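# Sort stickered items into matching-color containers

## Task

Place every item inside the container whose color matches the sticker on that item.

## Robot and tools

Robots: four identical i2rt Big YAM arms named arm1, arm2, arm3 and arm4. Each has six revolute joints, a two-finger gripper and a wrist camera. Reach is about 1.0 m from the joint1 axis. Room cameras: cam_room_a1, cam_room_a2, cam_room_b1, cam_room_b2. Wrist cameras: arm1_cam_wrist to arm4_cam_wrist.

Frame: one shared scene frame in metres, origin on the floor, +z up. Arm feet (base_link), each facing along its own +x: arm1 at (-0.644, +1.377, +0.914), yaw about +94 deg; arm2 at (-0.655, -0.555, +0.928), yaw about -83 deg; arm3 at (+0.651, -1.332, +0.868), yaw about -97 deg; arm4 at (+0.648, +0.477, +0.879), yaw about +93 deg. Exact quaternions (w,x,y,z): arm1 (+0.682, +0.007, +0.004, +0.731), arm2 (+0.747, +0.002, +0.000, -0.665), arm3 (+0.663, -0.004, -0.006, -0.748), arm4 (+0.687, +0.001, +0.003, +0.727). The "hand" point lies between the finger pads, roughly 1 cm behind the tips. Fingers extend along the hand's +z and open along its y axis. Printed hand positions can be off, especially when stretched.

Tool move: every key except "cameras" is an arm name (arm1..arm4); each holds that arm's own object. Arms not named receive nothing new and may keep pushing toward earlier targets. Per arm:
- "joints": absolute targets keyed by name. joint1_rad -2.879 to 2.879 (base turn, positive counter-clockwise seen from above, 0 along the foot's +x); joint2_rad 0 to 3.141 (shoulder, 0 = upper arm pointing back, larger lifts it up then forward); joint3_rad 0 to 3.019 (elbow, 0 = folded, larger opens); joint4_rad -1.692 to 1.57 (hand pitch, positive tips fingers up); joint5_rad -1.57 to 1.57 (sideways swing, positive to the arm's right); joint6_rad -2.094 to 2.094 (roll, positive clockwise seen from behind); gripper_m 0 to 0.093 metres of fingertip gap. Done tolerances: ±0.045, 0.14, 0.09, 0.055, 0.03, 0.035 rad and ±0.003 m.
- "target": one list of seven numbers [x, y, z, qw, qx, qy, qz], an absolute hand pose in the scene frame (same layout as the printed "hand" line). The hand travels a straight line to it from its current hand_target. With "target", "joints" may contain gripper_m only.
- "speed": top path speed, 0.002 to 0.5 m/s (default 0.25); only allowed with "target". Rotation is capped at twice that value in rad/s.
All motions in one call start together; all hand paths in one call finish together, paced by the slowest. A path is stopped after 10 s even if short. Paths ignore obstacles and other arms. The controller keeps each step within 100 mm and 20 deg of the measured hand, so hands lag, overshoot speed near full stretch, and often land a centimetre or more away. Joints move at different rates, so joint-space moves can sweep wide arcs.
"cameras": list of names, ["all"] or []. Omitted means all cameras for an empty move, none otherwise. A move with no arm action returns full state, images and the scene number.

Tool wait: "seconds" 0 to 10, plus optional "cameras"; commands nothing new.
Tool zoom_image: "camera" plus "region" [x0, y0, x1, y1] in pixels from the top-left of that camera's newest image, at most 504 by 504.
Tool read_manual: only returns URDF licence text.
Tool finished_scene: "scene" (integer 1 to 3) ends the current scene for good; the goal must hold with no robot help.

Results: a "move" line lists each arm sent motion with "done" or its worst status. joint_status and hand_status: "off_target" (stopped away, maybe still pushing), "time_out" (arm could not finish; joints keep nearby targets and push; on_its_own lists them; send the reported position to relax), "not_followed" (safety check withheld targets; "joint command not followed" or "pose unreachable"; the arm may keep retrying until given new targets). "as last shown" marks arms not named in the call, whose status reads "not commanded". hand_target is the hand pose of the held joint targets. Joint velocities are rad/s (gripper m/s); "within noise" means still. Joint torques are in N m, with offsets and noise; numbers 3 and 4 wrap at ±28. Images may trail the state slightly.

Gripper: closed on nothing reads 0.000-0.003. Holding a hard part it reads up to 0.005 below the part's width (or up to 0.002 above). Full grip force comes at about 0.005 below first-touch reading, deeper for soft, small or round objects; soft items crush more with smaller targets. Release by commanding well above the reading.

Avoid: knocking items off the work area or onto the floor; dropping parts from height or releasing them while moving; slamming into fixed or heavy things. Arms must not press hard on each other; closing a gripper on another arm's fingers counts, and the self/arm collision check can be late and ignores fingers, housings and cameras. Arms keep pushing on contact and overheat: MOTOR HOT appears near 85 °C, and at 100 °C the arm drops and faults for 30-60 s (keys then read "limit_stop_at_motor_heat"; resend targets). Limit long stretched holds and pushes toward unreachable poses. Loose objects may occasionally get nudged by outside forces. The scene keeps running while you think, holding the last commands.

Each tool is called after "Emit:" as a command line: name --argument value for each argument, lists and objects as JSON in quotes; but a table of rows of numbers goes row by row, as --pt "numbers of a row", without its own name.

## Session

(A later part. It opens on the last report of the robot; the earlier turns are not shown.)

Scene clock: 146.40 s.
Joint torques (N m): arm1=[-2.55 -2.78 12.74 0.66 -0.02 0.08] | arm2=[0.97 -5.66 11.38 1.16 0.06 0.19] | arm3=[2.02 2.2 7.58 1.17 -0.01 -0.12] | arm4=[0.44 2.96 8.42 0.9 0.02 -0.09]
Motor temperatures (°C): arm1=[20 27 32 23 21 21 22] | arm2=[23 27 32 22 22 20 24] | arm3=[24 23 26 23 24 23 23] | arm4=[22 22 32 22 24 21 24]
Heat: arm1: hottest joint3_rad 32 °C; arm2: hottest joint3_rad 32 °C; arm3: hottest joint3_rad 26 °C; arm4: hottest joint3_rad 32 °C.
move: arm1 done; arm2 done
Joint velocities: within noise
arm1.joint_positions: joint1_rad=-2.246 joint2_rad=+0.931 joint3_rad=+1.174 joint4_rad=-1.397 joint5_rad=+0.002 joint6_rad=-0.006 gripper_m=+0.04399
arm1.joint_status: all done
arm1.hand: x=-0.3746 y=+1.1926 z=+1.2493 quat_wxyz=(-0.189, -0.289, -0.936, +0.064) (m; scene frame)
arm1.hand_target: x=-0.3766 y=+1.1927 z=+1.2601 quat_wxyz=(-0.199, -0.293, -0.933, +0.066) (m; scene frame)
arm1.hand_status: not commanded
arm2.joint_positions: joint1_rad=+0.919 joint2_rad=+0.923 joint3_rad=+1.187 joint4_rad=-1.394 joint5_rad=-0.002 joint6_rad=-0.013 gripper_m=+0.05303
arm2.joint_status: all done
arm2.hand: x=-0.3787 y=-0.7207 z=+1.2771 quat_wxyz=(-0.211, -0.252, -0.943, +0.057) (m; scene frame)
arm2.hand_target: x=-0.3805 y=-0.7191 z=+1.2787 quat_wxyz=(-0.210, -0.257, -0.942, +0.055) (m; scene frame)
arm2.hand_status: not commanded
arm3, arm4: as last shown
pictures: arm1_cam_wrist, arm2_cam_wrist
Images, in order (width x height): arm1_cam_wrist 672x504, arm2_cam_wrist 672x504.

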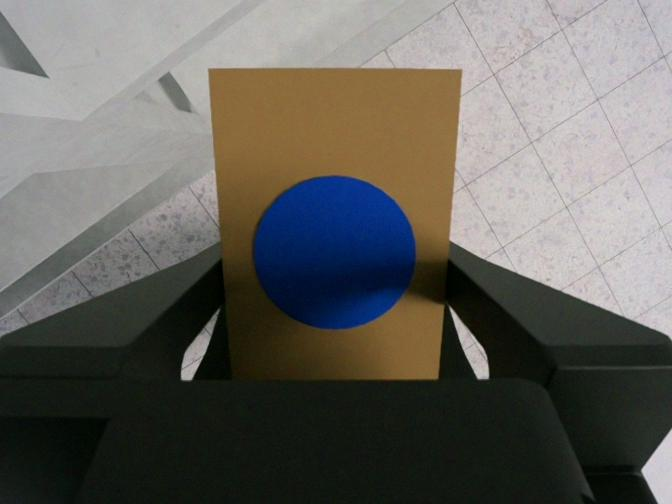

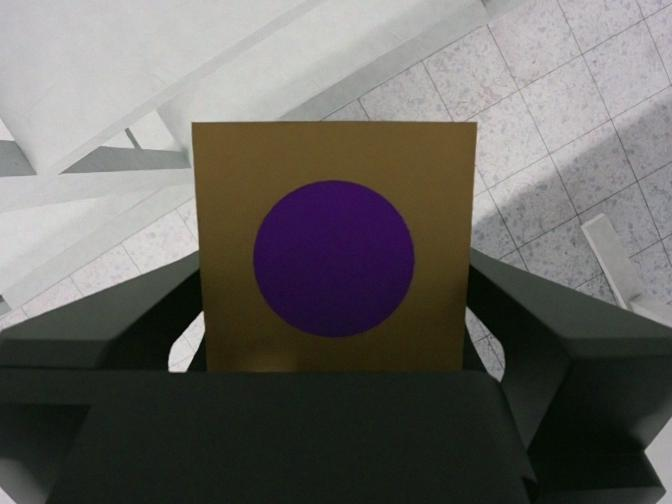

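Emit:
move --arm1 '{"target": [-0.36, 1.175, 1.085, 0.2307, 0.2918, 0.9254, -0.0727], "speed": 0.2}' --arm2 '{"target": [-0.345, -0.738, 1.085, 0.2333, 0.2561, 0.9360, -0.0638], "speed": 0.2}' --arm3 '{"joints": {"joint1_rad": -1.984, "joint2_rad": 0.921, "joint3_rad": 1.192, "joint4_rad": -1.2}}' --arm4 '{"joints": {"joint1_rad": 0.913, "joint2_rad": 0.921, "joint3_rad": 1.192, "joint4_rad": -1.2, "gripper_m": 0.076}}'

Emit:
move --arm1 '{"target": [-0.08, 0.985, 1.105, 0.2307, 0.2918, 0.9254, -0.0727], "speed": 0.15}' --arm2 '{"target": [-0.11, -0.88, 1.10, 0.2333, 0.2561, 0.9360, -0.0638], "speed": 0.15}' --cameras '["arm1_cam_wrist", "arm2_cam_wrist", "cam_room_a1", "cam_room_a2"]'

Scene clock: 164.33 s.
Joint torques (N m): arm1=[-3.25 -2.2 12.01 1.92 -0.08 -0.03] | arm2=[1.44 -6.53 10.73 2.56 0.16 0.22] | arm3=[0.67 -6.48 10.35 1.26 -0.07 -0.1] | arm4=[0.67 -6.59 10.66 1.21 0.11 -0.07]
Motor temperatures (°C): arm1=[20 26 33 23 21 21 22] | arm2=[23 26 32 22 22 20 24] | arm3=[24 23 26 23 24 23 23] | arm4=[22 22 33 22 24 21 24]
Heat: arm1: hottest joint3_rad 33 °C; arm2: hottest joint3_rad 32 °C; arm3: hottest joint3_rad 26 °C; arm4: hottest joint3_rad 33 °C.
move: arm1 done; arm2 done; arm3 done; arm4 done
Joint velocities: within noise
arm1.joint_positions: joint1_rad=-2.257 joint2_rad=+0.939 joint3_rad=+0.712 joint4_rad=-0.869 joint5_rad=-0.013 joint6_rad=-0.006 gripper_m=+0.04399
arm1.joint_status: not commanded
arm1.hand: x=-0.3642 y=+1.1822 z=+1.0789 quat_wxyz=(-0.218, -0.291, -0.929, +0.067) (m; scene frame)
arm1.hand_target: x=-0.3601 y=+1.1751 z=+1.0851 quat_wxyz=(-0.231, -0.292, -0.925, +0.073) (m; scene frame)
arm1.hand_status: done (0.010 m and 1.6 deg from the pose sent, 0.166 m and 5.0 deg at the start)
arm2.joint_positions: joint1_rad=+0.919 joint2_rad=+1.007 joint3_rad=+0.717 joint4_rad=-0.808 joint5_rad=+0.003 joint6_rad=-0.010 gripper_m=+0.05303
arm2.joint_status: not commanded
arm2.hand: x=-0.3496 y=-0.7380 z=+1.0851 quat_wxyz=(-0.226, -0.253, -0.939, +0.063) (m; scene frame)
arm2.hand_target: x=-0.3450 y=-0.7379 z=+1.0851 quat_wxyz=(-0.233, -0.256, -0.936, +0.064) (m; scene frame)
arm2.hand_status: done (0.005 m and 1.0 deg from the pose sent, 0.196 m and 2.8 deg at the start)
arm3.joint_positions: joint1_rad=-1.975 joint2_rad=+0.931 joint3_rad=+1.180 joint4_rad=-1.202 joint5_rad=+0.002 joint6_rad=+0.005 gripper_m=+0.09403
arm3.joint_status: all done
arm3.hand: x=+0.3360 y=-1.1432 z=+1.2314 quat_wxyz=(+0.073, -0.920, +0.252, +0.291) (m; scene frame)
arm3.hand_target: x=+0.3380 y=-1.1412 z=+1.2413 quat_wxyz=(+0.077, -0.916, +0.252, +0.302) (m; scene frame)
arm3.hand_status: not commanded
arm4.joint_positions: joint1_rad=+0.914 joint2_rad=+0.935 joint3_rad=+1.168 joint4_rad=-1.209 joint5_rad=-0.001 joint6_rad=+0.012 gripper_m=+0.07610
arm4.joint_status: all done
arm4.hand: x=+0.3510 y=+0.6835 z=+1.2385 quat_wxyz=(-0.082, +0.911, -0.289, -0.283) (m; scene frame)
arm4.hand_target: x=+0.3503 y=+0.6846 z=+1.2564 quat_wxyz=(-0.091, +0.906, -0.282, -0.303) (m; scene frame)
arm4.hand_status: not commanded
pictures: none

Scene clock: 167.20 s.
Joint torques (N m): arm1=[-1.44 -15.74 16.96 0.64 0.09 0.15] | arm2=[0.79 -16.67 16.08 1.18 -0.01 0.13] | arm3=[0.79 -6.42 10.32 1.25 -0.07 -0.11] | arm4=[0.62 -6.65 10.66 1.22 0.12 -0.06]
Motor temperatures (°C): arm1=[20 26 33 23 21 21 22] | arm2=[23 26 33 22 22 20 24] | arm3=[24 23 26 23 24 23 23] | arm4=[22 22 34 22 24 21 24]
Heat: arm1: hottest joint3_rad 33 °C; arm2: hottest joint3_rad 33 °C; arm3: hottest joint3_rad 26 °C; arm4: hottest joint3_rad 34 °C.
move: arm1 off_target; arm2 off_target
Joint velocities: within noise
arm1.joint_positions: joint1_rad=-2.257 joint2_rad=+1.826 joint3_rad=+1.607 joint4_rad=-0.897 joint5_rad=-0.008 joint6_rad=-0.005 gripper_m=+0.04399
arm1.joint_status: not commanded
arm1.hand: x=-0.0985 y=+0.9926 z=+1.0784 quat_wxyz=(-0.208, -0.293, -0.931, +0.066) (m; scene frame)
arm1.hand_target: x=-0.0814 y=+0.9861 z=+1.1052 quat_wxyz=(-0.231, -0.292, -0.925, +0.073) (m; scene frame)
arm1.hand_status: off_target (0.033 m and 2.8 deg from the pose sent, 0.347 m and 1.6 deg at the start)
arm2.joint_positions: joint1_rad=+0.919 joint2_rad=+1.709 joint3_rad=+1.394 joint4_rad=-0.796 joint5_rad=+0.003 joint6_rad=-0.010 gripper_m=+0.05303
arm2.joint_status: not commanded
arm2.hand: x=-0.1273 y=-0.8697 z=+1.0836 quat_wxyz=(-0.219, -0.253, -0.940, +0.061) (m; scene frame)
arm2.hand_target: x=-0.1111 y=-0.8792 z=+1.1002 quat_wxyz=(-0.234, -0.256, -0.936, +0.064) (m; scene frame)
arm2.hand_status: off_target (0.026 m and 1.7 deg from the pose sent, 0.279 m and 1.0 deg at the start)
arm3, arm4: as last shown
pictures: arm1_cam_wrist, arm2_cam_wrist, cam_room_a1, cam_room_a2
Images, in order (width x height): arm1_cam_wrist 672x504, arm2_cam_wrist 672x504, cam_room_a1 672x504, cam_room_a2 672x504.

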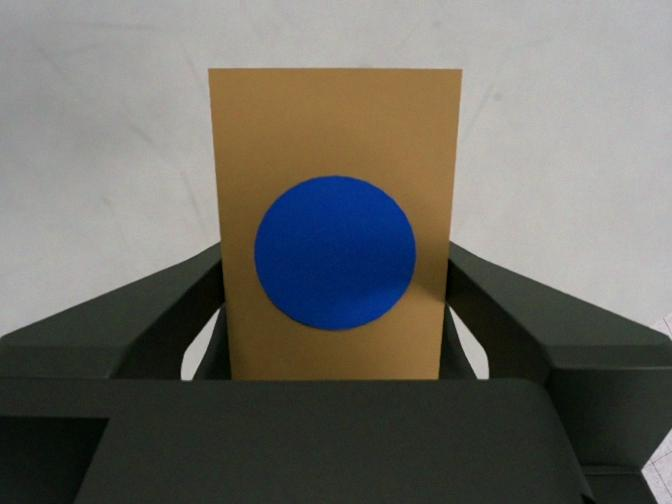

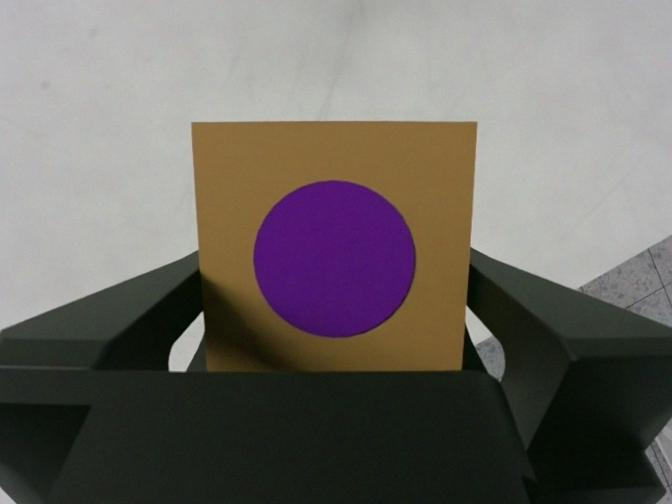

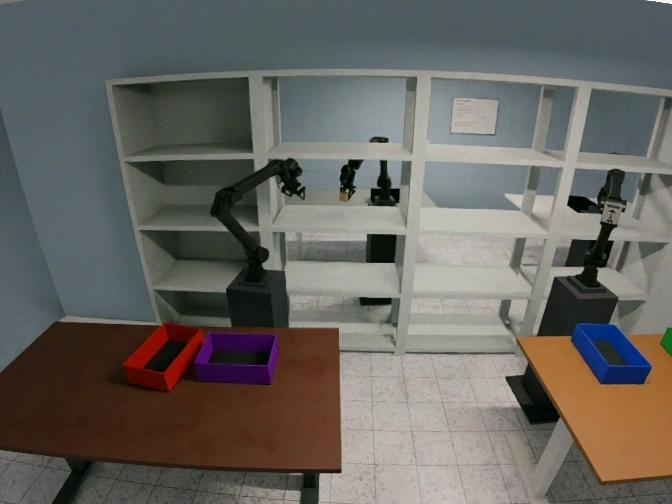

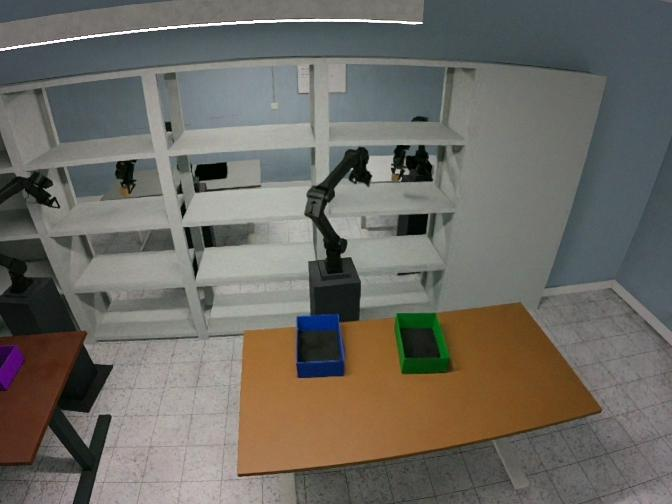

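Emit:
move --arm1 '{"target": [-0.018, 0.942, 1.085, 0.2307, 0.2918, 0.9254, -0.0727], "speed": 0.12}' --arm2 '{"target": [-0.012, -0.94, 1.092, 0.2333, 0.2561, 0.9360, -0.0638], "speed": 0.12}'

Emit:
move --arm1 '{"target": [-0.024, 0.946, 1.035, 0.1738, 0.2957, 0.9378, -0.0548], "speed": 0.1}' --arm2 '{"target": [-0.012, -0.94, 1.065, 0.2333, 0.2561, 0.9360, -0.0638], "speed": 0.08}' --cameras '["cam_room_a1", "cam_room_a2"]'

Emit:
zoom_image --camera "cam_room_a1" --region '[270, 140, 420, 240]'

Emit:
zoom_image --camera "cam_room_a2" --region '[320, 130, 470, 230]'

Scene clock: 177.97 s.
Joint torques (N m): arm1=[-0.91 -17.96 17.5 0.76 0.11 0.11] | arm2=[0.56 -21.42 16.79 1.14 -0.07 0.12] | arm3=[0.85 -6.36 10.35 1.21 -0.07 -0.11] | arm4=[1.44 -6.24 10.62 1.2 0.08 -0.03]
Motor temperatures (°C): arm1=[20 26 36 23 21 21 22] | arm2=[23 27 35 22 22 20 24] | arm3=[24 23 27 23 24 23 23] | arm4=[22 22 35 22 24 21 24]
Heat: arm1: hottest joint3_rad 36 °C; arm2: hottest joint3_rad 35 °C; arm3: hottest joint3_rad 27 °C; arm4: hottest joint3_rad 35 °C.
move: arm1 off_target; arm2 off_target
Joint velocities: within noise
arm1.joint_positions: joint1_rad=-2.257 joint2_rad=+2.043 joint3_rad=+1.891 joint4_rad=-0.964 joint5_rad=-0.008 joint6_rad=-0.004 gripper_m=+0.04399
arm1.joint_status: not commanded
arm1.hand: x=-0.0367 y=+0.9484 z=+1.0596 quat_wxyz=(-0.208, -0.293, -0.931, +0.066) (m; scene frame)
arm1.hand_target: x=-0.0196 y=+0.9432 z=+1.0855 quat_wxyz=(-0.232, -0.292, -0.925, +0.073) (m; scene frame)
arm1.hand_status: off_target (0.032 m and 2.8 deg from the pose sent, 0.095 m and 2.8 deg at the start)
arm2.joint_positions: joint1_rad=+0.919 joint2_rad=+2.013 joint3_rad=+1.827 joint4_rad=-0.923 joint5_rad=+0.003 joint6_rad=-0.010 gripper_m=+0.05303
arm2.joint_status: not commanded
arm2.hand: x=-0.0269 y=-0.9292 z=+1.0786 quat_wxyz=(-0.220, -0.253, -0.940, +0.061) (m; scene frame)
arm2.hand_target: x=-0.0131 y=-0.9392 z=+1.0920 quat_wxyz=(-0.234, -0.256, -0.936, +0.064) (m; scene frame)
arm2.hand_status: off_target (0.023 m and 1.7 deg from the pose sent, 0.135 m and 1.7 deg at the start)
arm3, arm4: as last shown
pictures: none

Scene clock: 179.27 s.
Joint torques (N m): arm1=[-1.32 -19.78 16.99 0.69 0.05 0.11] | arm2=[0.67 -21.36 13.12 2.52 -0.08 0.12] | arm3=[0.85 -6.48 10.3 1.22 -0.08 -0.1] | arm4=[0.85 -6.53 10.54 1.28 0.11 -0.05]
Motor temperatures (°C): arm1=[20 26 36 23 21 21 22] | arm2=[23 27 35 22 22 20 24] | arm3=[24 23 27 23 24 23 23] | arm4=[22 22 35 22 24 21 24]
Heat: arm1: hottest joint3_rad 36 °C; arm2: hottest joint3_rad 35 °C; arm3: hottest joint3_rad 27 °C; arm4: hottest joint3_rad 35 °C.
move: arm1 off_target; arm2 off_target
Joint velocities: within noise
arm1.joint_positions: joint1_rad=-2.257 joint2_rad=+2.128 joint3_rad=+1.925 joint4_rad=-1.040 joint5_rad=-0.008 joint6_rad=-0.004 gripper_m=+0.04399
arm1.joint_status: not commanded
arm1.hand: x=-0.0436 y=+0.9529 z=+1.0075 quat_wxyz=(-0.149, -0.297, -0.942, +0.047) (m; scene frame)
arm1.hand_target: x=-0.0256 y=+0.9472 z=+1.0354 quat_wxyz=(-0.174, -0.296, -0.938, +0.055) (m; scene frame)
arm1.hand_status: off_target (0.034 m and 3.1 deg from the pose sent, 0.028 m and 4.2 deg at the start)
arm2.joint_positions: joint1_rad=+0.919 joint2_rad=+2.027 joint3_rad=+1.827 joint4_rad=-0.898 joint5_rad=+0.003 joint6_rad=-0.010 gripper_m=+0.05303
arm2.joint_status: not commanded
arm2.hand: x=-0.0219 y=-0.9321 z=+1.0716 quat_wxyz=(-0.225, -0.253, -0.939, +0.062) (m; scene frame)
arm2.hand_target: x=-0.0125 y=-0.9396 z=+1.0650 quat_wxyz=(-0.233, -0.256, -0.936, +0.064) (m; scene frame)
arm2.hand_status: off_target (0.014 m and 1.0 deg from the pose sent, 0.023 m and 1.6 deg at the start)
arm3, arm4: as last shown
pictures: cam_room_a1, cam_room_a2
Images, in order (width x height): cam_room_a1 672x504, cam_room_a2 672x504.

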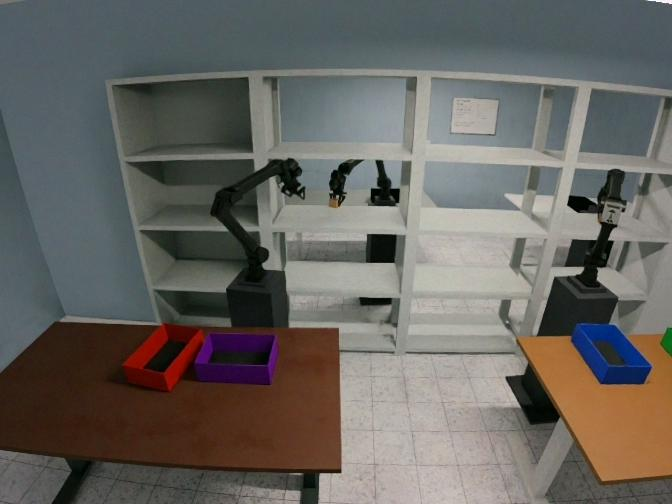

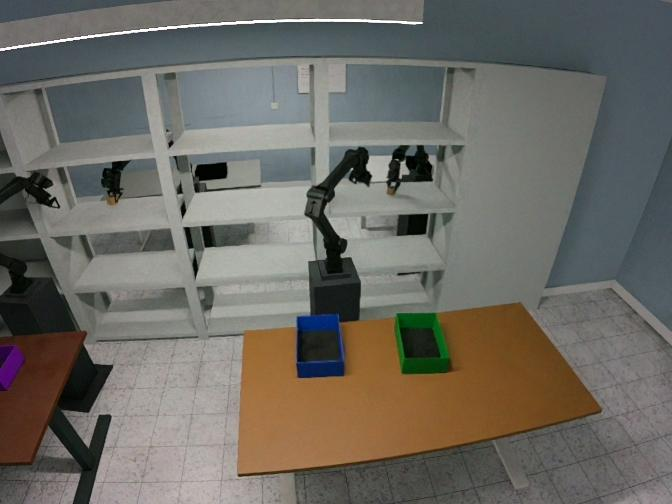

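Scaled by 3.360.

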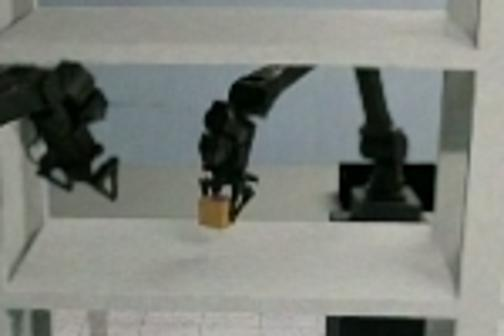

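Scaled by 3.360.

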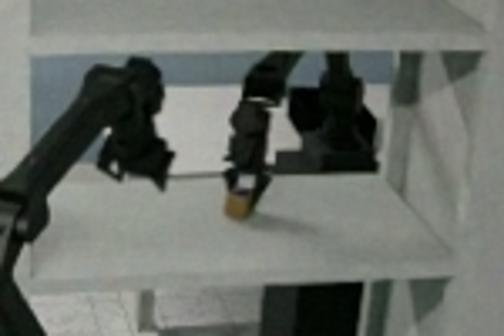

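Emit:
move --arm1 '{"target": [-0.026, 0.948, 1.012, 0.1738, 0.2957, 0.9378, -0.0548], "speed": 0.07}' --arm2 '{"target": [-0.014, -0.938, 1.035, 0.2333, 0.2561, 0.9360, -0.0638], "speed": 0.08}' --cameras '["cam_room_a1", "cam_room_a2"]'

Emit:
zoom_image --camera "cam_room_a1" --region '[270, 140, 420, 240]'

Emit:
zoom_image --camera "cam_room_a2" --region '[320, 130, 470, 230]'

Scene clock: 184.90 s.
Joint torques (N m): arm1=[-1.08 -18.73 12.93 1.77 0.08 0.13] | arm2=[0.67 -21.66 10.43 2.59 -0.05 0.12] | arm3=[0.67 -6.48 10.3 1.25 -0.08 -0.11] | arm4=[0.62 -6.24 10.55 1.21 0.1 -0.08]
Motor temperatures (°C): arm1=[20 26 36 23 21 21 22] | arm2=[23 27 35 22 22 20 24] | arm3=[24 23 27 23 24 23 23] | arm4=[22 22 36 22 24 21 24]
Heat: arm1: hottest joint3_rad 36 °C; arm2: hottest joint3_rad 35 °C; arm3: hottest joint3_rad 27 °C; arm4: hottest joint3_rad 36 °C.
move: arm1 off_target; arm2 off_target
Joint velocities: within noise
arm1.joint_positions: joint1_rad=-2.257 joint2_rad=+2.128 joint3_rad=+1.925 joint4_rad=-1.014 joint5_rad=-0.008 joint6_rad=-0.004 gripper_m=+0.04399
arm1.joint_status: not commanded
arm1.hand: x=-0.0386 y=+0.9494 z=+1.0095 quat_wxyz=(-0.161, -0.296, -0.940, +0.051) (m; scene frame)
arm1.hand_target: x=-0.0263 y=+0.9483 z=+1.0122 quat_wxyz=(-0.174, -0.296, -0.938, +0.055) (m; scene frame)
arm1.hand_status: off_target (0.013 m and 1.6 deg from the pose sent, 0.019 m and 3.0 deg at the start)
arm2.joint_positions: joint1_rad=+0.919 joint2_rad=+2.043 joint3_rad=+1.799 joint4_rad=-0.826 joint5_rad=+0.003 joint6_rad=-0.010 gripper_m=+0.05303
arm2.joint_status: not commanded
arm2.hand: x=-0.0155 y=-0.9358 z=+1.0552 quat_wxyz=(-0.239, -0.252, -0.935, +0.066) (m; scene frame)
arm2.hand_target: x=-0.0145 y=-0.9376 z=+1.0353 quat_wxyz=(-0.233, -0.256, -0.936, +0.064) (m; scene frame)
arm2.hand_status: off_target (0.020 m and 0.8 deg from the pose sent, 0.038 m and 1.0 deg at the start)
arm3, arm4: as last shown
pictures: cam_room_a1, cam_room_a2
Images, in order (width x height): cam_room_a1 672x504, cam_room_a2 672x504.

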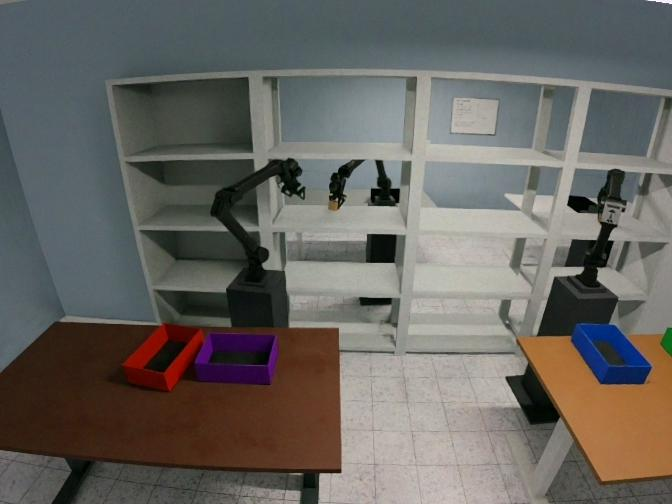

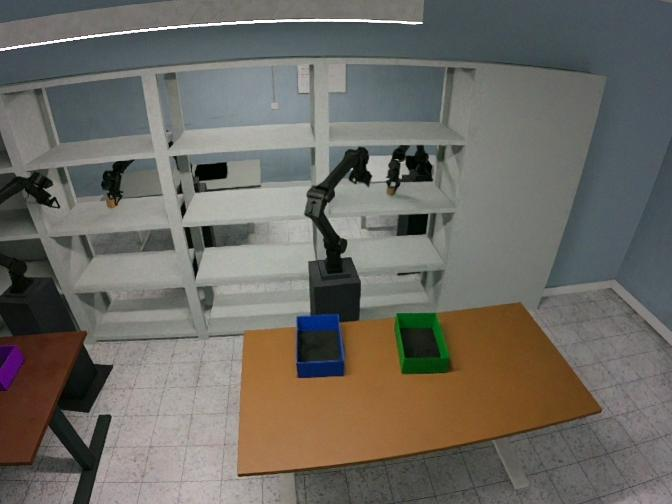

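Scaled by 3.360.

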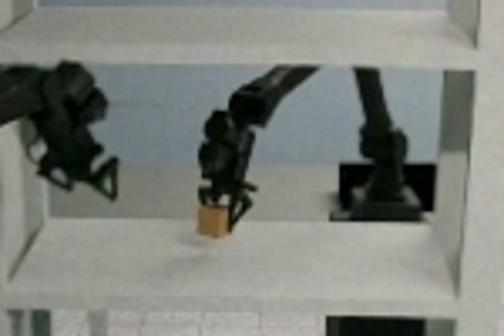

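Scaled by 3.360.

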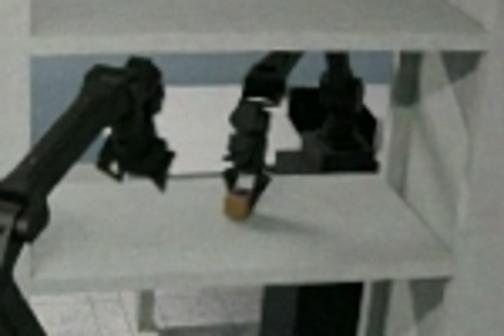

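Emit:
move --arm1 '{"target": [-0.028, 0.949, 0.994, 0.1738, 0.2957, 0.9378, -0.0548], "speed": 0.06}' --arm2 '{"target": [-0.018, -0.937, 1.018, 0.2333, 0.2561, 0.9360, -0.0638], "speed": 0.06}'

Emit:
move --arm1 '{"target": [-0.029, 0.949, 0.985, 0.1738, 0.2957, 0.9378, -0.0548], "speed": 0.06}' --arm2 '{"target": [-0.019, -0.937, 1.008, 0.2333, 0.2561, 0.9360, -0.0638], "speed": 0.06}' --cameras '["cam_room_a1", "cam_room_a2"]'

Emit:
zoom_image --camera "cam_room_a1" --region '[270, 140, 420, 240]'

Emit:
zoom_image --camera "cam_room_a2" --region '[320, 130, 470, 230]'

Scene clock: 191.67 s.
Joint torques (N m): arm1=[-1.61 -19.19 11.14 1.58 0.09 0.11] | arm2=[0.5 -21.42 10.19 2.59 -0.09 0.11] | arm3=[0.73 -6.48 10.3 1.26 -0.08 -0.1] | arm4=[0.85 -6.59 10.66 1.31 0.11 -0.07]
Motor temperatures (°C): arm1=[20 26 36 23 21 21 22] | arm2=[23 27 34 22 22 20 24] | arm3=[24 23 27 23 24 23 23] | arm4=[22 22 37 22 24 21 24]
Heat: arm1: hottest joint3_rad 36 °C; arm2: hottest joint3_rad 34 °C; arm3: hottest joint3_rad 27 °C; arm4: hottest joint3_rad 37 °C.
move: arm1 off_target; arm2 off_target
Joint velocities: within noise
arm1.joint_positions: joint1_rad=-2.257 joint2_rad=+2.132 joint3_rad=+1.908 joint4_rad=-0.969 joint5_rad=-0.008 joint6_rad=-0.004 gripper_m=+0.04399
arm1.joint_status: not commanded
arm1.hand: x=-0.0346 y=+0.9463 z=+1.0030 quat_wxyz=(-0.172, -0.296, -0.938, +0.055) (m; scene frame)
arm1.hand_target: x=-0.0282 y=+0.9492 z=+0.9941 quat_wxyz=(-0.174, -0.296, -0.938, +0.055) (m; scene frame)
arm1.hand_status: off_target (0.011 m and 0.2 deg from the pose sent, 0.019 m and 1.6 deg at the start)
arm2.joint_positions: joint1_rad=+0.919 joint2_rad=+2.043 joint3_rad=+1.760 joint4_rad=-0.782 joint5_rad=+0.003 joint6_rad=-0.010 gripper_m=+0.05303
arm2.joint_status: not commanded
arm2.hand: x=-0.0179 y=-0.9343 z=+1.0410 quat_wxyz=(-0.241, -0.252, -0.935, +0.067) (m; scene frame)
arm2.hand_target: x=-0.0185 y=-0.9365 z=+1.0184 quat_wxyz=(-0.233, -0.256, -0.936, +0.064) (m; scene frame)
arm2.hand_status: off_target (0.023 m and 1.1 deg from the pose sent, 0.037 m and 0.8 deg at the start)
arm3, arm4: as last shown
pictures: none

Scene clock: 192.63 s.
Joint torques (N m): arm1=[-1.73 -18.2 9.87 1.73 0.09 0.12] | arm2=[0.44 -21.19 10.03 2.59 -0.11 0.11] | arm3=[0.67 -6.53 10.32 1.28 -0.08 -0.11] | arm4=[0.73 -6.3 10.55 1.32 0.1 -0.09]
Motor temperatures (°C): arm1=[20 26 36 23 21 21 22] | arm2=[23 27 34 22 22 20 24] | arm3=[24 23 28 23 24 23 23] | arm4=[22 22 37 22 24 21 24]
Heat: arm1: hottest joint3_rad 36 °C; arm2: hottest joint3_rad 34 °C; arm3: hottest joint3_rad 28 °C; arm4: hottest joint3_rad 37 °C.
move: arm1 off_target; arm2 off_target
Joint velocities: within noise
arm1.joint_positions: joint1_rad=-2.257 joint2_rad=+2.132 joint3_rad=+1.903 joint4_rad=-0.951 joint5_rad=-0.008 joint6_rad=-0.004 gripper_m=+0.04399
arm1.joint_status: not commanded
arm1.hand: x=-0.0325 y=+0.9449 z=+1.0023 quat_wxyz=(-0.178, -0.296, -0.937, +0.057) (m; scene frame)
arm1.hand_target: x=-0.0294 y=+0.9493 z=+0.9852 quat_wxyz=(-0.174, -0.296, -0.938, +0.055) (m; scene frame)
arm1.hand_status: off_target (0.018 m and 0.6 deg from the pose sent, 0.019 m and 0.2 deg at the start)
arm2.joint_positions: joint1_rad=+0.919 joint2_rad=+2.049 joint3_rad=+1.744 joint4_rad=-0.759 joint5_rad=+0.003 joint6_rad=-0.010 gripper_m=+0.05303
arm2.joint_status: not commanded
arm2.hand: x=-0.0182 y=-0.9341 z=+1.0321 quat_wxyz=(-0.242, -0.252, -0.935, +0.067) (m; scene frame)
arm2.hand_target: x=-0.0197 y=-0.9364 z=+1.0083 quat_wxyz=(-0.233, -0.256, -0.936, +0.064) (m; scene frame)
arm2.hand_status: off_target (0.024 m and 1.1 deg from the pose sent, 0.033 m and 1.0 deg at the start)
arm3, arm4: as last shown
pictures: cam_room_a1, cam_room_a2
Images, in order (width x height): cam_room_a1 672x504, cam_room_a2 672x504.

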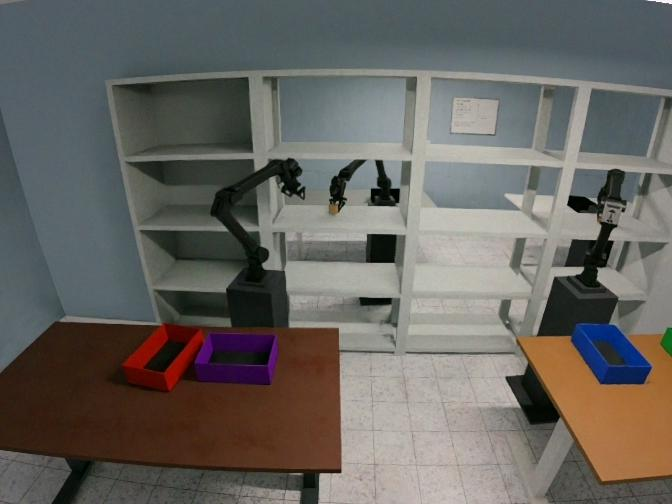

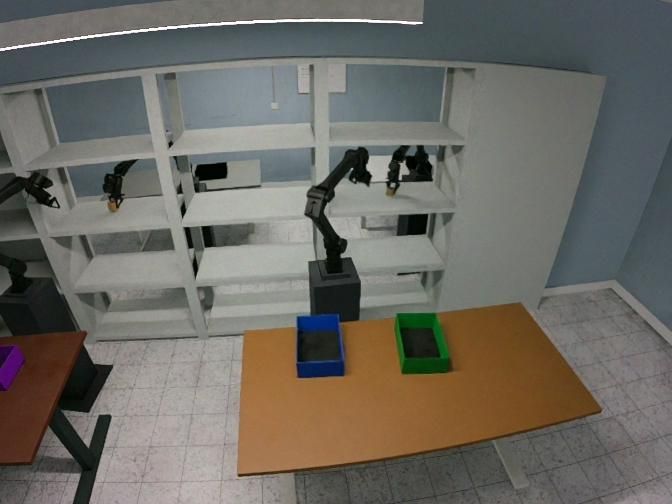

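Scaled by 3.360.

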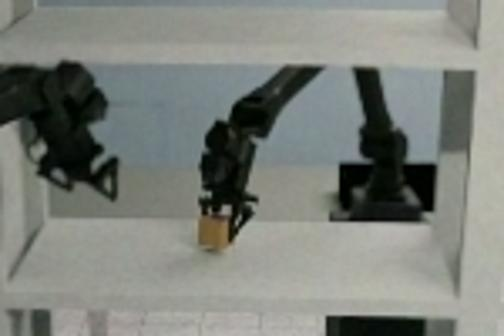

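Scaled by 3.360.

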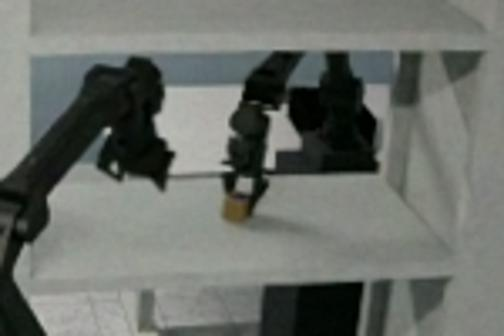

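Emit:
move --arm1 '{"joints": {"gripper_m": 0.072}}' --arm2 '{"target": [-0.018, -0.937, 1.0, 0.2005, 0.2581, 0.9435, -0.0549], "speed": 0.06}' --cameras '["arm1_cam_wrist", "cam_room_a1"]'

Emit:
zoom_image --camera "cam_room_a1" --region '[270, 140, 420, 240]'

Scene clock: 199.13 s.
Joint torques (N m): arm1=[-1.03 -18.32 10.1 1.5 -0.03 0.07] | arm2=[0.56 -19.72 14.6 0.75 0 0.1] | arm3=[0.79 -6.48 10.33 1.26 -0.08 -0.09] | arm4=[0.67 -6.42 10.62 1.32 0.12 -0.05]
Motor temperatures (°C): arm1=[20 26 35 23 21 21 22] | arm2=[23 27 34 22 22 20 24] | arm3=[24 23 28 23 24 23 23] | arm4=[22 22 37 22 24 21 24]
Heat: arm1: hottest joint3_rad 35 °C; arm2: hottest joint3_rad 34 °C; arm3: hottest joint3_rad 28 °C; arm4: hottest joint3_rad 37 °C.
move: arm1 done; arm2 off_target
Joint velocities: within noise
arm1.joint_positions: joint1_rad=-2.258 joint2_rad=+2.132 joint3_rad=+1.902 joint4_rad=-0.944 joint5_rad=-0.004 joint6_rad=-0.001 gripper_m=+0.07195
arm1.joint_status: all done
arm1.hand: x=-0.0324 y=+0.9430 z=+1.0024 quat_wxyz=(-0.181, -0.298, -0.936, +0.059) (m; scene frame)
arm1.hand_target: x=-0.0293 y=+0.9492 z=+0.9853 quat_wxyz=(-0.174, -0.296, -0.938, +0.055) (m; scene frame)
arm1.hand_status: not commanded
arm2.joint_positions: joint1_rad=+0.919 joint2_rad=+2.073 joint3_rad=+1.757 joint4_rad=-0.811 joint5_rad=+0.001 joint6_rad=-0.009 gripper_m=+0.05303
arm2.joint_status: not commanded
arm2.hand: x=-0.0248 y=-0.9301 z=+1.0155 quat_wxyz=(-0.213, -0.254, -0.942, +0.058) (m; scene frame)
arm2.hand_target: x=-0.0189 y=-0.9367 z=+1.0000 quat_wxyz=(-0.201, -0.258, -0.943, +0.055) (m; scene frame)
arm2.hand_status: off_target (0.018 m and 1.5 deg from the pose sent, 0.032 m and 5.1 deg at the start)
arm3, arm4: as last shown
pictures: arm1_cam_wrist, cam_room_a1
Images, in order (width x height): arm1_cam_wrist 672x504, cam_room_a1 672x504.

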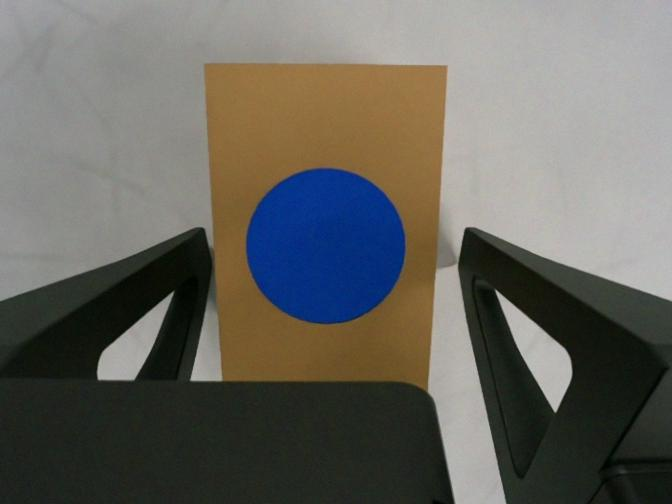

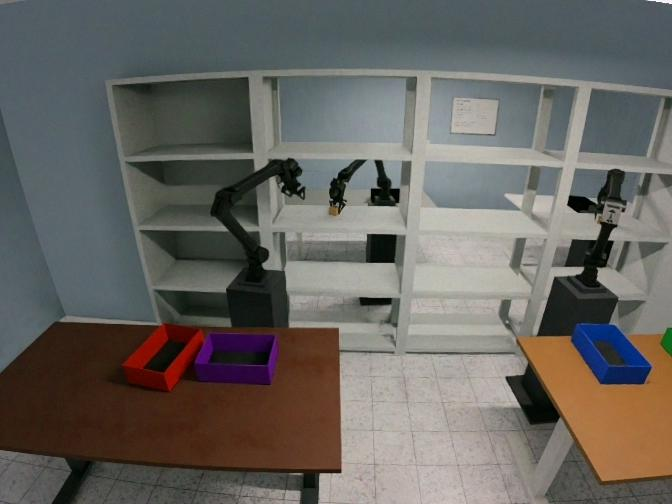

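Scaled by 3.360.

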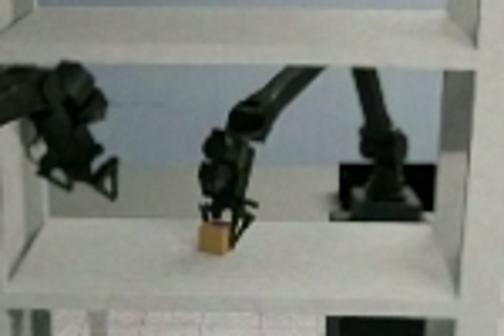

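Emit:
move --arm1 '{"target": [-0.118, 1.012, 1.008, 0.1738, 0.2957, 0.9378, -0.0548], "speed": 0.1}' --arm2 '{"target": [-0.018, -0.937, 0.988, 0.2005, 0.2581, 0.9435, -0.0549], "speed": 0.06}' --cameras '["arm2_cam_wrist", "cam_room_a1"]'

Emit:
zoom_image --camera "cam_room_a1" --region '[270, 140, 420, 240]'

Scene clock: 205.17 s.
Joint torques (N m): arm1=[-0.73 -17.14 9.7 1.42 0.02 0.09] | arm2=[0.44 -19.08 13.22 1.78 0.01 0.1] | arm3=[0.79 -6.42 10.3 1.31 -0.08 -0.1] | arm4=[0.67 -6.48 10.58 1.32 0.1 -0.07]
Motor temperatures (°C): arm1=[20 26 35 23 21 21 22] | arm2=[23 27 35 22 22 20 24] | arm3=[24 23 28 23 24 23 23] | arm4=[22 22 38 22 24 21 24]
Heat: arm1: hottest joint3_rad 35 °C; arm2: hottest joint3_rad 35 °C; arm3: hottest joint3_rad 28 °C; arm4: hottest joint3_rad 38 °C.
move: arm1 done; arm2 off_target
Joint velocities: within noise
arm1.joint_positions: joint1_rad=-2.258 joint2_rad=+1.865 joint3_rad=+1.476 joint4_rad=-0.822 joint5_rad=-0.006 joint6_rad=+0.006 gripper_m=+0.07195
arm1.joint_status: not commanded
arm1.hand: x=-0.1228 y=+1.0077 z=+1.0012 quat_wxyz=(-0.164, -0.302, -0.938, +0.052) (m; scene frame)
arm1.hand_target: x=-0.1180 y=+1.0120 z=+1.0081 quat_wxyz=(-0.174, -0.296, -0.938, +0.055) (m; scene frame)
arm1.hand_status: done (0.009 m and 1.4 deg from the pose sent, 0.110 m and 1.0 deg at the start)
arm2.joint_positions: joint1_rad=+0.919 joint2_rad=+2.073 joint3_rad=+1.757 joint4_rad=-0.811 joint5_rad=+0.001 joint6_rad=-0.009 gripper_m=+0.05303
arm2.joint_status: not commanded
arm2.hand: x=-0.0248 y=-0.9301 z=+1.0153 quat_wxyz=(-0.212, -0.254, -0.942, +0.058) (m; scene frame)
arm2.hand_target: x=-0.0195 y=-0.9362 z=+0.9884 quat_wxyz=(-0.201, -0.258, -0.943, +0.055) (m; scene frame)
arm2.hand_status: off_target (0.029 m and 1.5 deg from the pose sent, 0.029 m and 1.5 deg at the start)
arm3.joint_positions: joint1_rad=-1.975 joint2_rad=+0.931 joint3_rad=+1.180 joint4_rad=-1.202 joint5_rad=+0.002 joint6_rad=+0.005 gripper_m=+0.09403
arm3.joint_status: not commanded
arm3.hand: x=+0.3360 y=-1.1432 z=+1.2314 quat_wxyz=(+0.073, -0.920, +0.252, +0.291) (m; scene frame)
arm3.hand_target: x=+0.3380 y=-1.1412 z=+1.2413 quat_wxyz=(+0.077, -0.916, +0.252, +0.302) (m; scene frame)
arm3.hand_status: not commanded
arm4.joint_positions: joint1_rad=+0.914 joint2_rad=+0.935 joint3_rad=+1.168 joint4_rad=-1.209 joint5_rad=-0.001 joint6_rad=+0.012 gripper_m=+0.07610
arm4.joint_status: not commanded
arm4.hand: x=+0.3510 y=+0.6835 z=+1.2385 quat_wxyz=(-0.082, +0.911, -0.289, -0.283) (m; scene frame)
arm4.hand_target: x=+0.3503 y=+0.6846 z=+1.2564 quat_wxyz=(-0.091, +0.906, -0.282, -0.303) (m; scene frame)
arm4.hand_status: not commanded
pictures: arm2_cam_wrist, cam_room_a1
Images, in order (width x height): arm2_cam_wrist 672x504, cam_room_a1 672x504.

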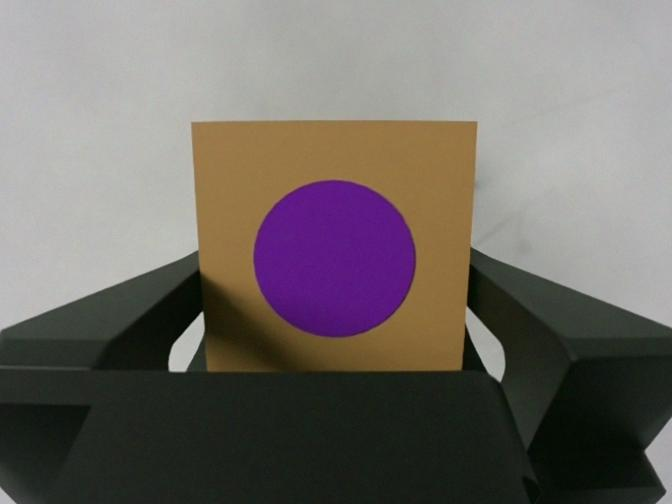

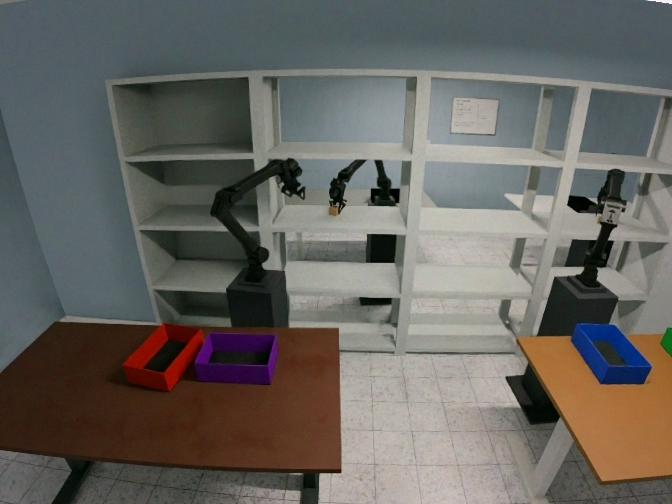

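Scaled by 3.360.

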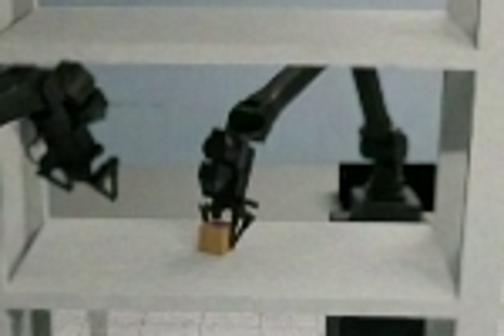

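Emit:
move --arm1 '{"target": [-0.36, 1.175, 1.07, 0.1738, 0.2957, 0.9378, -0.0548], "speed": 0.2}' --arm2 '{"target": [-0.018, -0.937, 1.002, 0.2005, 0.2581, 0.9435, -0.0549], "speed": 0.06}' --arm4 '{"target": [0.32, 0.702, 1.11, 0.1011, -0.8977, 0.2779, 0.3267], "speed": 0.2}'

Emit:
move --arm2 '{"joints": {"gripper_m": 0.085}}' --arm4 '{"target": [0.012, 0.918, 1.115, 0.1011, -0.8977, 0.2779, 0.3267], "speed": 0.2}' --cameras '["arm2_cam_wrist", "arm4_cam_wrist", "cam_room_a1"]'

Scene clock: 213.63 s.
Joint torques (N m): arm1=[-2.32 -3.14 11.11 0.43 -0.06 -0.06] | arm2=[0.44 -19.84 14.68 0.75 0.01 0.1] | arm3=[0.73 -6.53 10.33 1.26 -0.09 -0.1] | arm4=[1.73 -4.95 9.52 1.77 0.2 -0.03]
Motor temperatures (°C): arm1=[20 26 35 23 21 21 22] | arm2=[23 27 36 22 22 20 25] | arm3=[24 23 28 23 24 23 23] | arm4=[22 22 38 22 24 21 24]
Heat: arm1: hottest joint3_rad 35 °C; arm2: hottest joint3_rad 36 °C; arm3: hottest joint3_rad 28 °C; arm4: hottest joint3_rad 38 °C.
move: arm1 done; arm2 off_target; arm4 done
Joint velocities: within noise
arm1.joint_positions: joint1_rad=-2.258 joint2_rad=+1.028 joint3_rad=+0.765 joint4_rad=-0.917 joint5_rad=-0.011 joint6_rad=-0.004 gripper_m=+0.07195
arm1.joint_status: not commanded
arm1.hand: x=-0.3572 y=+1.1763 z=+1.0705 quat_wxyz=(-0.179, -0.296, -0.937, +0.056) (m; scene frame)
arm1.hand_target: x=-0.3600 y=+1.1750 z=+1.0700 quat_wxyz=(-0.174, -0.296, -0.938, +0.055) (m; scene frame)
arm1.hand_status: done (0.003 m and 0.6 deg from the pose sent, 0.298 m and 1.4 deg at the start)
arm2.joint_positions: joint1_rad=+0.919 joint2_rad=+2.073 joint3_rad=+1.759 joint4_rad=-0.816 joint5_rad=+0.001 joint6_rad=-0.009 gripper_m=+0.05303
arm2.joint_status: not commanded
arm2.hand: x=-0.0252 y=-0.9299 z=+1.0157 quat_wxyz=(-0.211, -0.254, -0.942, +0.058) (m; scene frame)
arm2.hand_target: x=-0.0188 y=-0.9367 z=+1.0021 quat_wxyz=(-0.201, -0.258, -0.943, +0.055) (m; scene frame)
arm2.hand_status: off_target (0.017 m and 1.3 deg from the pose sent, 0.016 m and 1.5 deg at the start)
arm3: as last shown
arm4.joint_positions: joint1_rad=+0.914 joint2_rad=+0.954 joint3_rad=+0.801 joint4_rad=-0.735 joint5_rad=+0.006 joint6_rad=+0.012 gripper_m=+0.07610
arm4.joint_status: not commanded
arm4.hand: x=+0.3260 y=+0.7008 z=+1.1082 quat_wxyz=(-0.097, +0.898, -0.286, -0.321) (m; scene frame)
arm4.hand_target: x=+0.3201 y=+0.7019 z=+1.1100 quat_wxyz=(-0.101, +0.898, -0.278, -0.327) (m; scene frame)
arm4.hand_status: done (0.006 m and 1.2 deg from the pose sent, 0.134 m and 5.8 deg at the start)
pictures: none

Scene clock: 216.17 s.
Joint torques (N m): arm1=[-2.9 -3.14 11.03 0.64 -0.07 -0.05] | arm2=[0.5 -20.78 14.6 1.01 -0.01 0.11] | arm3=[0.79 -6.65 10.36 1.24 -0.08 -0.1] | arm4=[1.03 -21.19 13.12 0.7 -0.02 -0.07]
Motor temperatures (°C): arm1=[20 26 35 23 21 21 22] | arm2=[23 27 36 22 22 20 24] | arm3=[24 23 28 23 24 23 23] | arm4=[22 22 38 22 24 21 24]
Heat: arm1: hottest joint3_rad 35 °C; arm2: hottest joint3_rad 36 °C; arm3: hottest joint3_rad 28 °C; arm4: hottest joint3_rad 38 °C.
move: arm2 done; arm4 off_target
Joint velocities: within noise
arm1, arm3: as last shown
arm1.hand: x=-0.3572 y=+1.1763 z=+1.0705 quat_wxyz=(-0.179, -0.295, -0.937, +0.056) (m; scene frame)
arm2.joint_positions: joint1_rad=+0.919 joint2_rad=+2.081 joint3_rad=+1.760 joint4_rad=-0.822 joint5_rad=+0.001 joint6_rad=-0.009 gripper_m=+0.08493
arm2.joint_status: all done
arm2.hand: x=-0.0266 y=-0.9290 z=+1.0092 quat_wxyz=(-0.204, -0.255, -0.944, +0.056) (m; scene frame)
arm2.hand_target: x=-0.0188 y=-0.9367 z=+1.0021 quat_wxyz=(-0.201, -0.258, -0.943, +0.055) (m; scene frame)
arm2.hand_status: not commanded
arm4.joint_positions: joint1_rad=+0.914 joint2_rad=+1.953 joint3_rad=+1.845 joint4_rad=-0.790 joint5_rad=+0.006 joint6_rad=+0.009 gripper_m=+0.07610
arm4.joint_status: not commanded
arm4.hand: x=+0.0221 y=+0.9086 z=+1.1019 quat_wxyz=(-0.096, +0.900, -0.284, -0.317) (m; scene frame)
arm4.hand_target: x=+0.0129 y=+0.9175 z=+1.1149 quat_wxyz=(-0.101, +0.897, -0.278, -0.327) (m; scene frame)
arm4.hand_status: off_target (0.019 m and 1.5 deg from the pose sent, 0.382 m and 1.2 deg at the start)
pictures: arm2_cam_wrist, arm4_cam_wrist, cam_room_a1
Images, in order (width x height): arm2_cam_wrist 672x504, arm4_cam_wrist 672x504, cam_room_a1 672x504.

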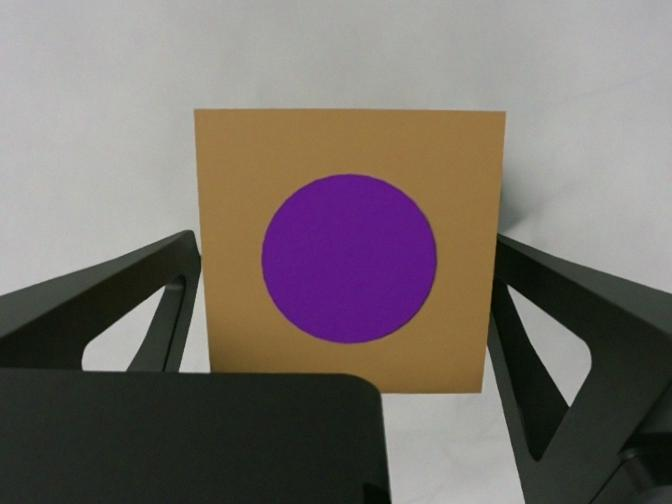

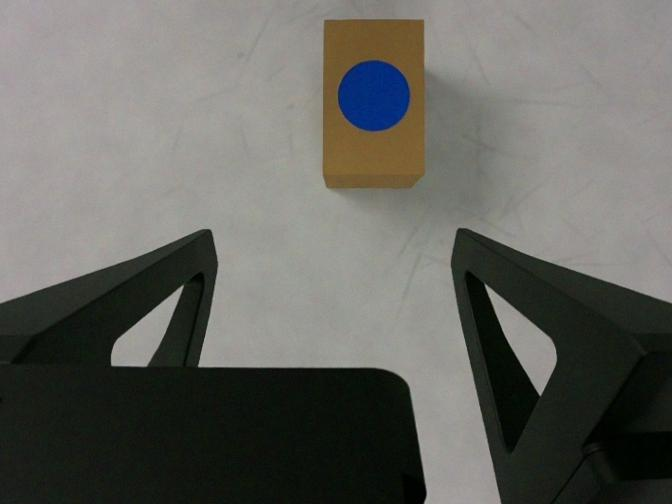

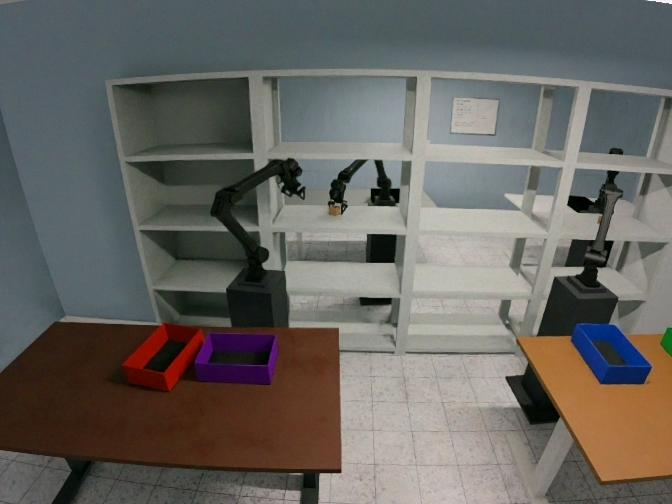

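Emit:
move --arm2 '{"target": [-0.105, -0.886, 1.02, 0.2005, 0.2581, 0.9435, -0.0549], "speed": 0.1}' --arm4 '{"target": [0.0, 0.954, 1.063, 0.1011, -0.8977, 0.2779, 0.3267], "speed": 0.1}' --cameras '["arm2_cam_wrist", "arm4_cam_wrist"]'

Scene clock: 229.40 s.
Joint torques (N m): arm1=[-2.84 -3.14 11.12 0.61 -0.06 -0.06] | arm2=[0.38 -21.13 9.26 2.28 -0.03 0.09] | arm3=[0.73 -6.65 10.33 1.26 -0.08 -0.1] | arm4=[0.85 -21.77 13.05 1.58 -0.06 -0.07]
Motor temperatures (°C): arm1=[20 26 35 23 21 21 22] | arm2=[23 27 35 22 22 20 24] | arm3=[24 23 29 23 24 23 23] | arm4=[22 24 39 22 24 21 24]
Heat: arm1: hottest joint3_rad 35 °C; arm2: hottest joint3_rad 35 °C; arm3: hottest joint3_rad 29 °C; arm4: hottest joint3_rad 39 °C.
move: arm2 done; arm4 off_target
Joint velocities: within noise
arm1, arm3: as last shown
arm2.joint_positions: joint1_rad=+0.919 joint2_rad=+1.862 joint3_rad=+1.444 joint4_rad=-0.747 joint5_rad=+0.001 joint6_rad=-0.009 gripper_m=+0.08493
arm2.joint_status: not commanded
arm2.hand: x=-0.1029 y=-0.8838 z=+1.0188 quat_wxyz=(-0.194, -0.255, -0.946, +0.053) (m; scene frame)
arm2.hand_target: x=-0.1050 y=-0.8861 z=+1.0200 quat_wxyz=(-0.200, -0.258, -0.944, +0.055) (m; scene frame)
arm2.hand_status: done (0.003 m and 0.9 deg from the pose sent, 0.090 m and 0.6 deg at the start)
arm4.joint_positions: joint1_rad=+0.883 joint2_rad=+2.052 joint3_rad=+1.879 joint4_rad=-0.747 joint5_rad=-0.015 joint6_rad=-0.017 gripper_m=+0.07610
arm4.joint_status: not commanded
arm4.hand: x=+0.0147 y=+0.9388 z=+1.0519 quat_wxyz=(-0.093, +0.903, -0.285, -0.307) (m; scene frame)
arm4.hand_target: x=+0.0015 y=+0.9531 z=+1.0634 quat_wxyz=(-0.101, +0.898, -0.278, -0.327) (m; scene frame)
arm4.hand_status: off_target (0.024 m and 2.7 deg from the pose sent, 0.064 m and 1.5 deg at the start)
pictures: arm2_cam_wrist, arm4_cam_wrist
Images, in order (width x height): arm2_cam_wrist 672x504, arm4_cam_wrist 672x504.

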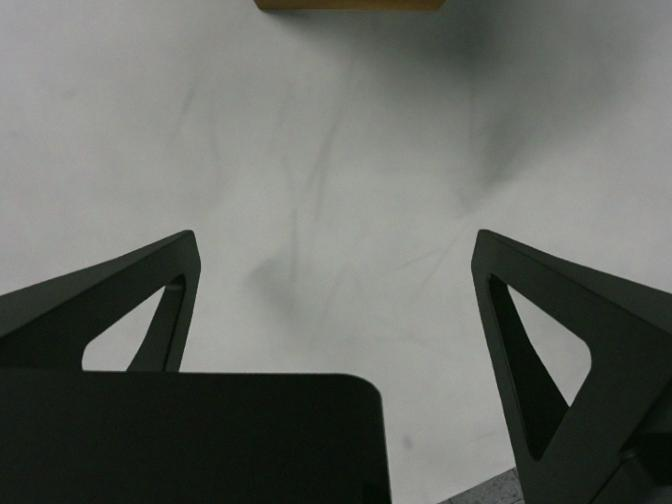

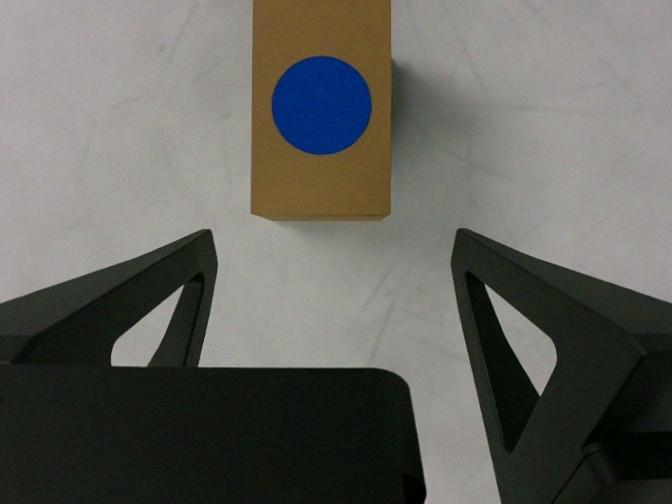

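Emit:
move --arm2 '{"target": [-0.345, -0.738, 1.07, 0.2005, 0.2581, 0.9435, -0.0549], "speed": 0.2}' --arm3 '{"target": [0.341, -1.149, 1.11, 0.0903, -0.9064, 0.2480, 0.3299], "speed": 0.2, "joints": {"gripper_m": 0.085}}' --arm4 '{"target": [-0.036, 0.976, 1.002, 0.1011, -0.8977, 0.2779, 0.3267], "speed": 0.08}' --cameras '["arm4_cam_wrist"]'

Scene clock: 243.53 s.
Joint torques (N m): arm1=[-2.43 -2.84 11.17 0.54 -0.06 -0.08] | arm2=[1.49 -7.36 9.88 1.07 0.16 0.2] | arm3=[2.2 -5.48 9.36 1.94 0.13 -0.01] | arm4=[0.97 -22.36 12.4 1.62 0.02 -0.06]
Motor temperatures (°C): arm1=[20 25 35 23 21 21 22] | arm2=[23 27 35 22 22 20 24] | arm3=[24 23 29 23 24 23 23] | arm4=[22 25 40 22 24 21 24]
Heat: arm1: hottest joint3_rad 35 °C; arm2: hottest joint3_rad 35 °C; arm3: hottest joint3_rad 29 °C; arm4: hottest joint3_rad 40 °C.
move: arm2 off_target; arm3 done; arm4 off_target
Joint velocities: within noise
arm1: as last shown
arm2.joint_positions: joint1_rad=+0.919 joint2_rad=+1.065 joint3_rad=+0.742 joint4_rad=-0.801 joint5_rad=+0.003 joint6_rad=-0.009 gripper_m=+0.08493
arm2.joint_status: not commanded
arm2.hand: x=-0.3402 y=-0.7437 z=+1.0776 quat_wxyz=(-0.213, -0.254, -0.941, +0.059) (m; scene frame)
arm2.hand_target: x=-0.3450 y=-0.7382 z=+1.0701 quat_wxyz=(-0.201, -0.258, -0.943, +0.055) (m; scene frame)
arm2.hand_status: off_target (0.011 m and 1.6 deg from the pose sent, 0.287 m and 0.9 deg at the start)
arm3.joint_positions: joint1_rad=-1.975 joint2_rad=+0.837 joint3_rad=+0.775 joint4_rad=-0.825 joint5_rad=+0.020 joint6_rad=+0.005 gripper_m=+0.08507
arm3.joint_status: all done
arm3.hand: x=+0.3443 y=-1.1462 z=+1.1058 quat_wxyz=(+0.089, -0.909, +0.252, +0.319) (m; scene frame)
arm3.hand_target: x=+0.3411 y=-1.1491 z=+1.1100 quat_wxyz=(+0.090, -0.906, +0.248, +0.330) (m; scene frame)
arm3.hand_status: done (0.006 m and 1.4 deg from the pose sent, 0.122 m and 5.1 deg at the start)
arm4.joint_positions: joint1_rad=+0.883 joint2_rad=+2.196 joint3_rad=+2.005 joint4_rad=-0.697 joint5_rad=-0.014 joint6_rad=-0.017 gripper_m=+0.07610
arm4.joint_status: not commanded
arm4.hand: x=-0.0227 y=+0.9661 z=+1.0133 quat_wxyz=(-0.098, +0.898, -0.283, -0.321) (m; scene frame)
arm4.hand_target: x=-0.0347 y=+0.9751 z=+1.0020 quat_wxyz=(-0.101, +0.898, -0.278, -0.327) (m; scene frame)
arm4.hand_status: off_target (0.020 m and 1.0 deg from the pose sent, 0.080 m and 2.7 deg at the start)
pictures: arm4_cam_wrist
Images, in order (width x height): arm4_cam_wrist 672x504.

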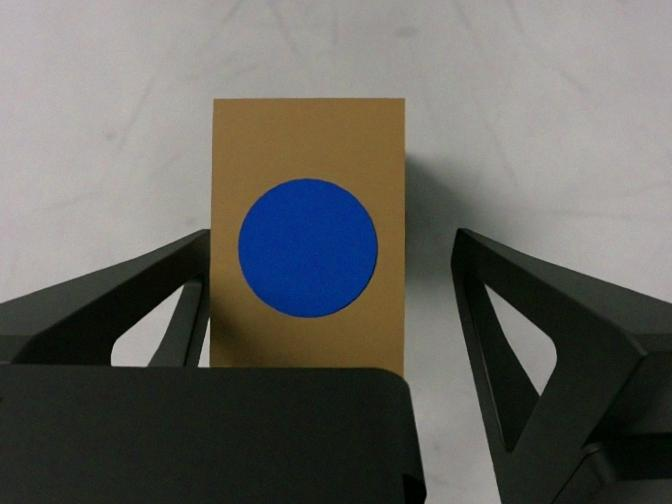

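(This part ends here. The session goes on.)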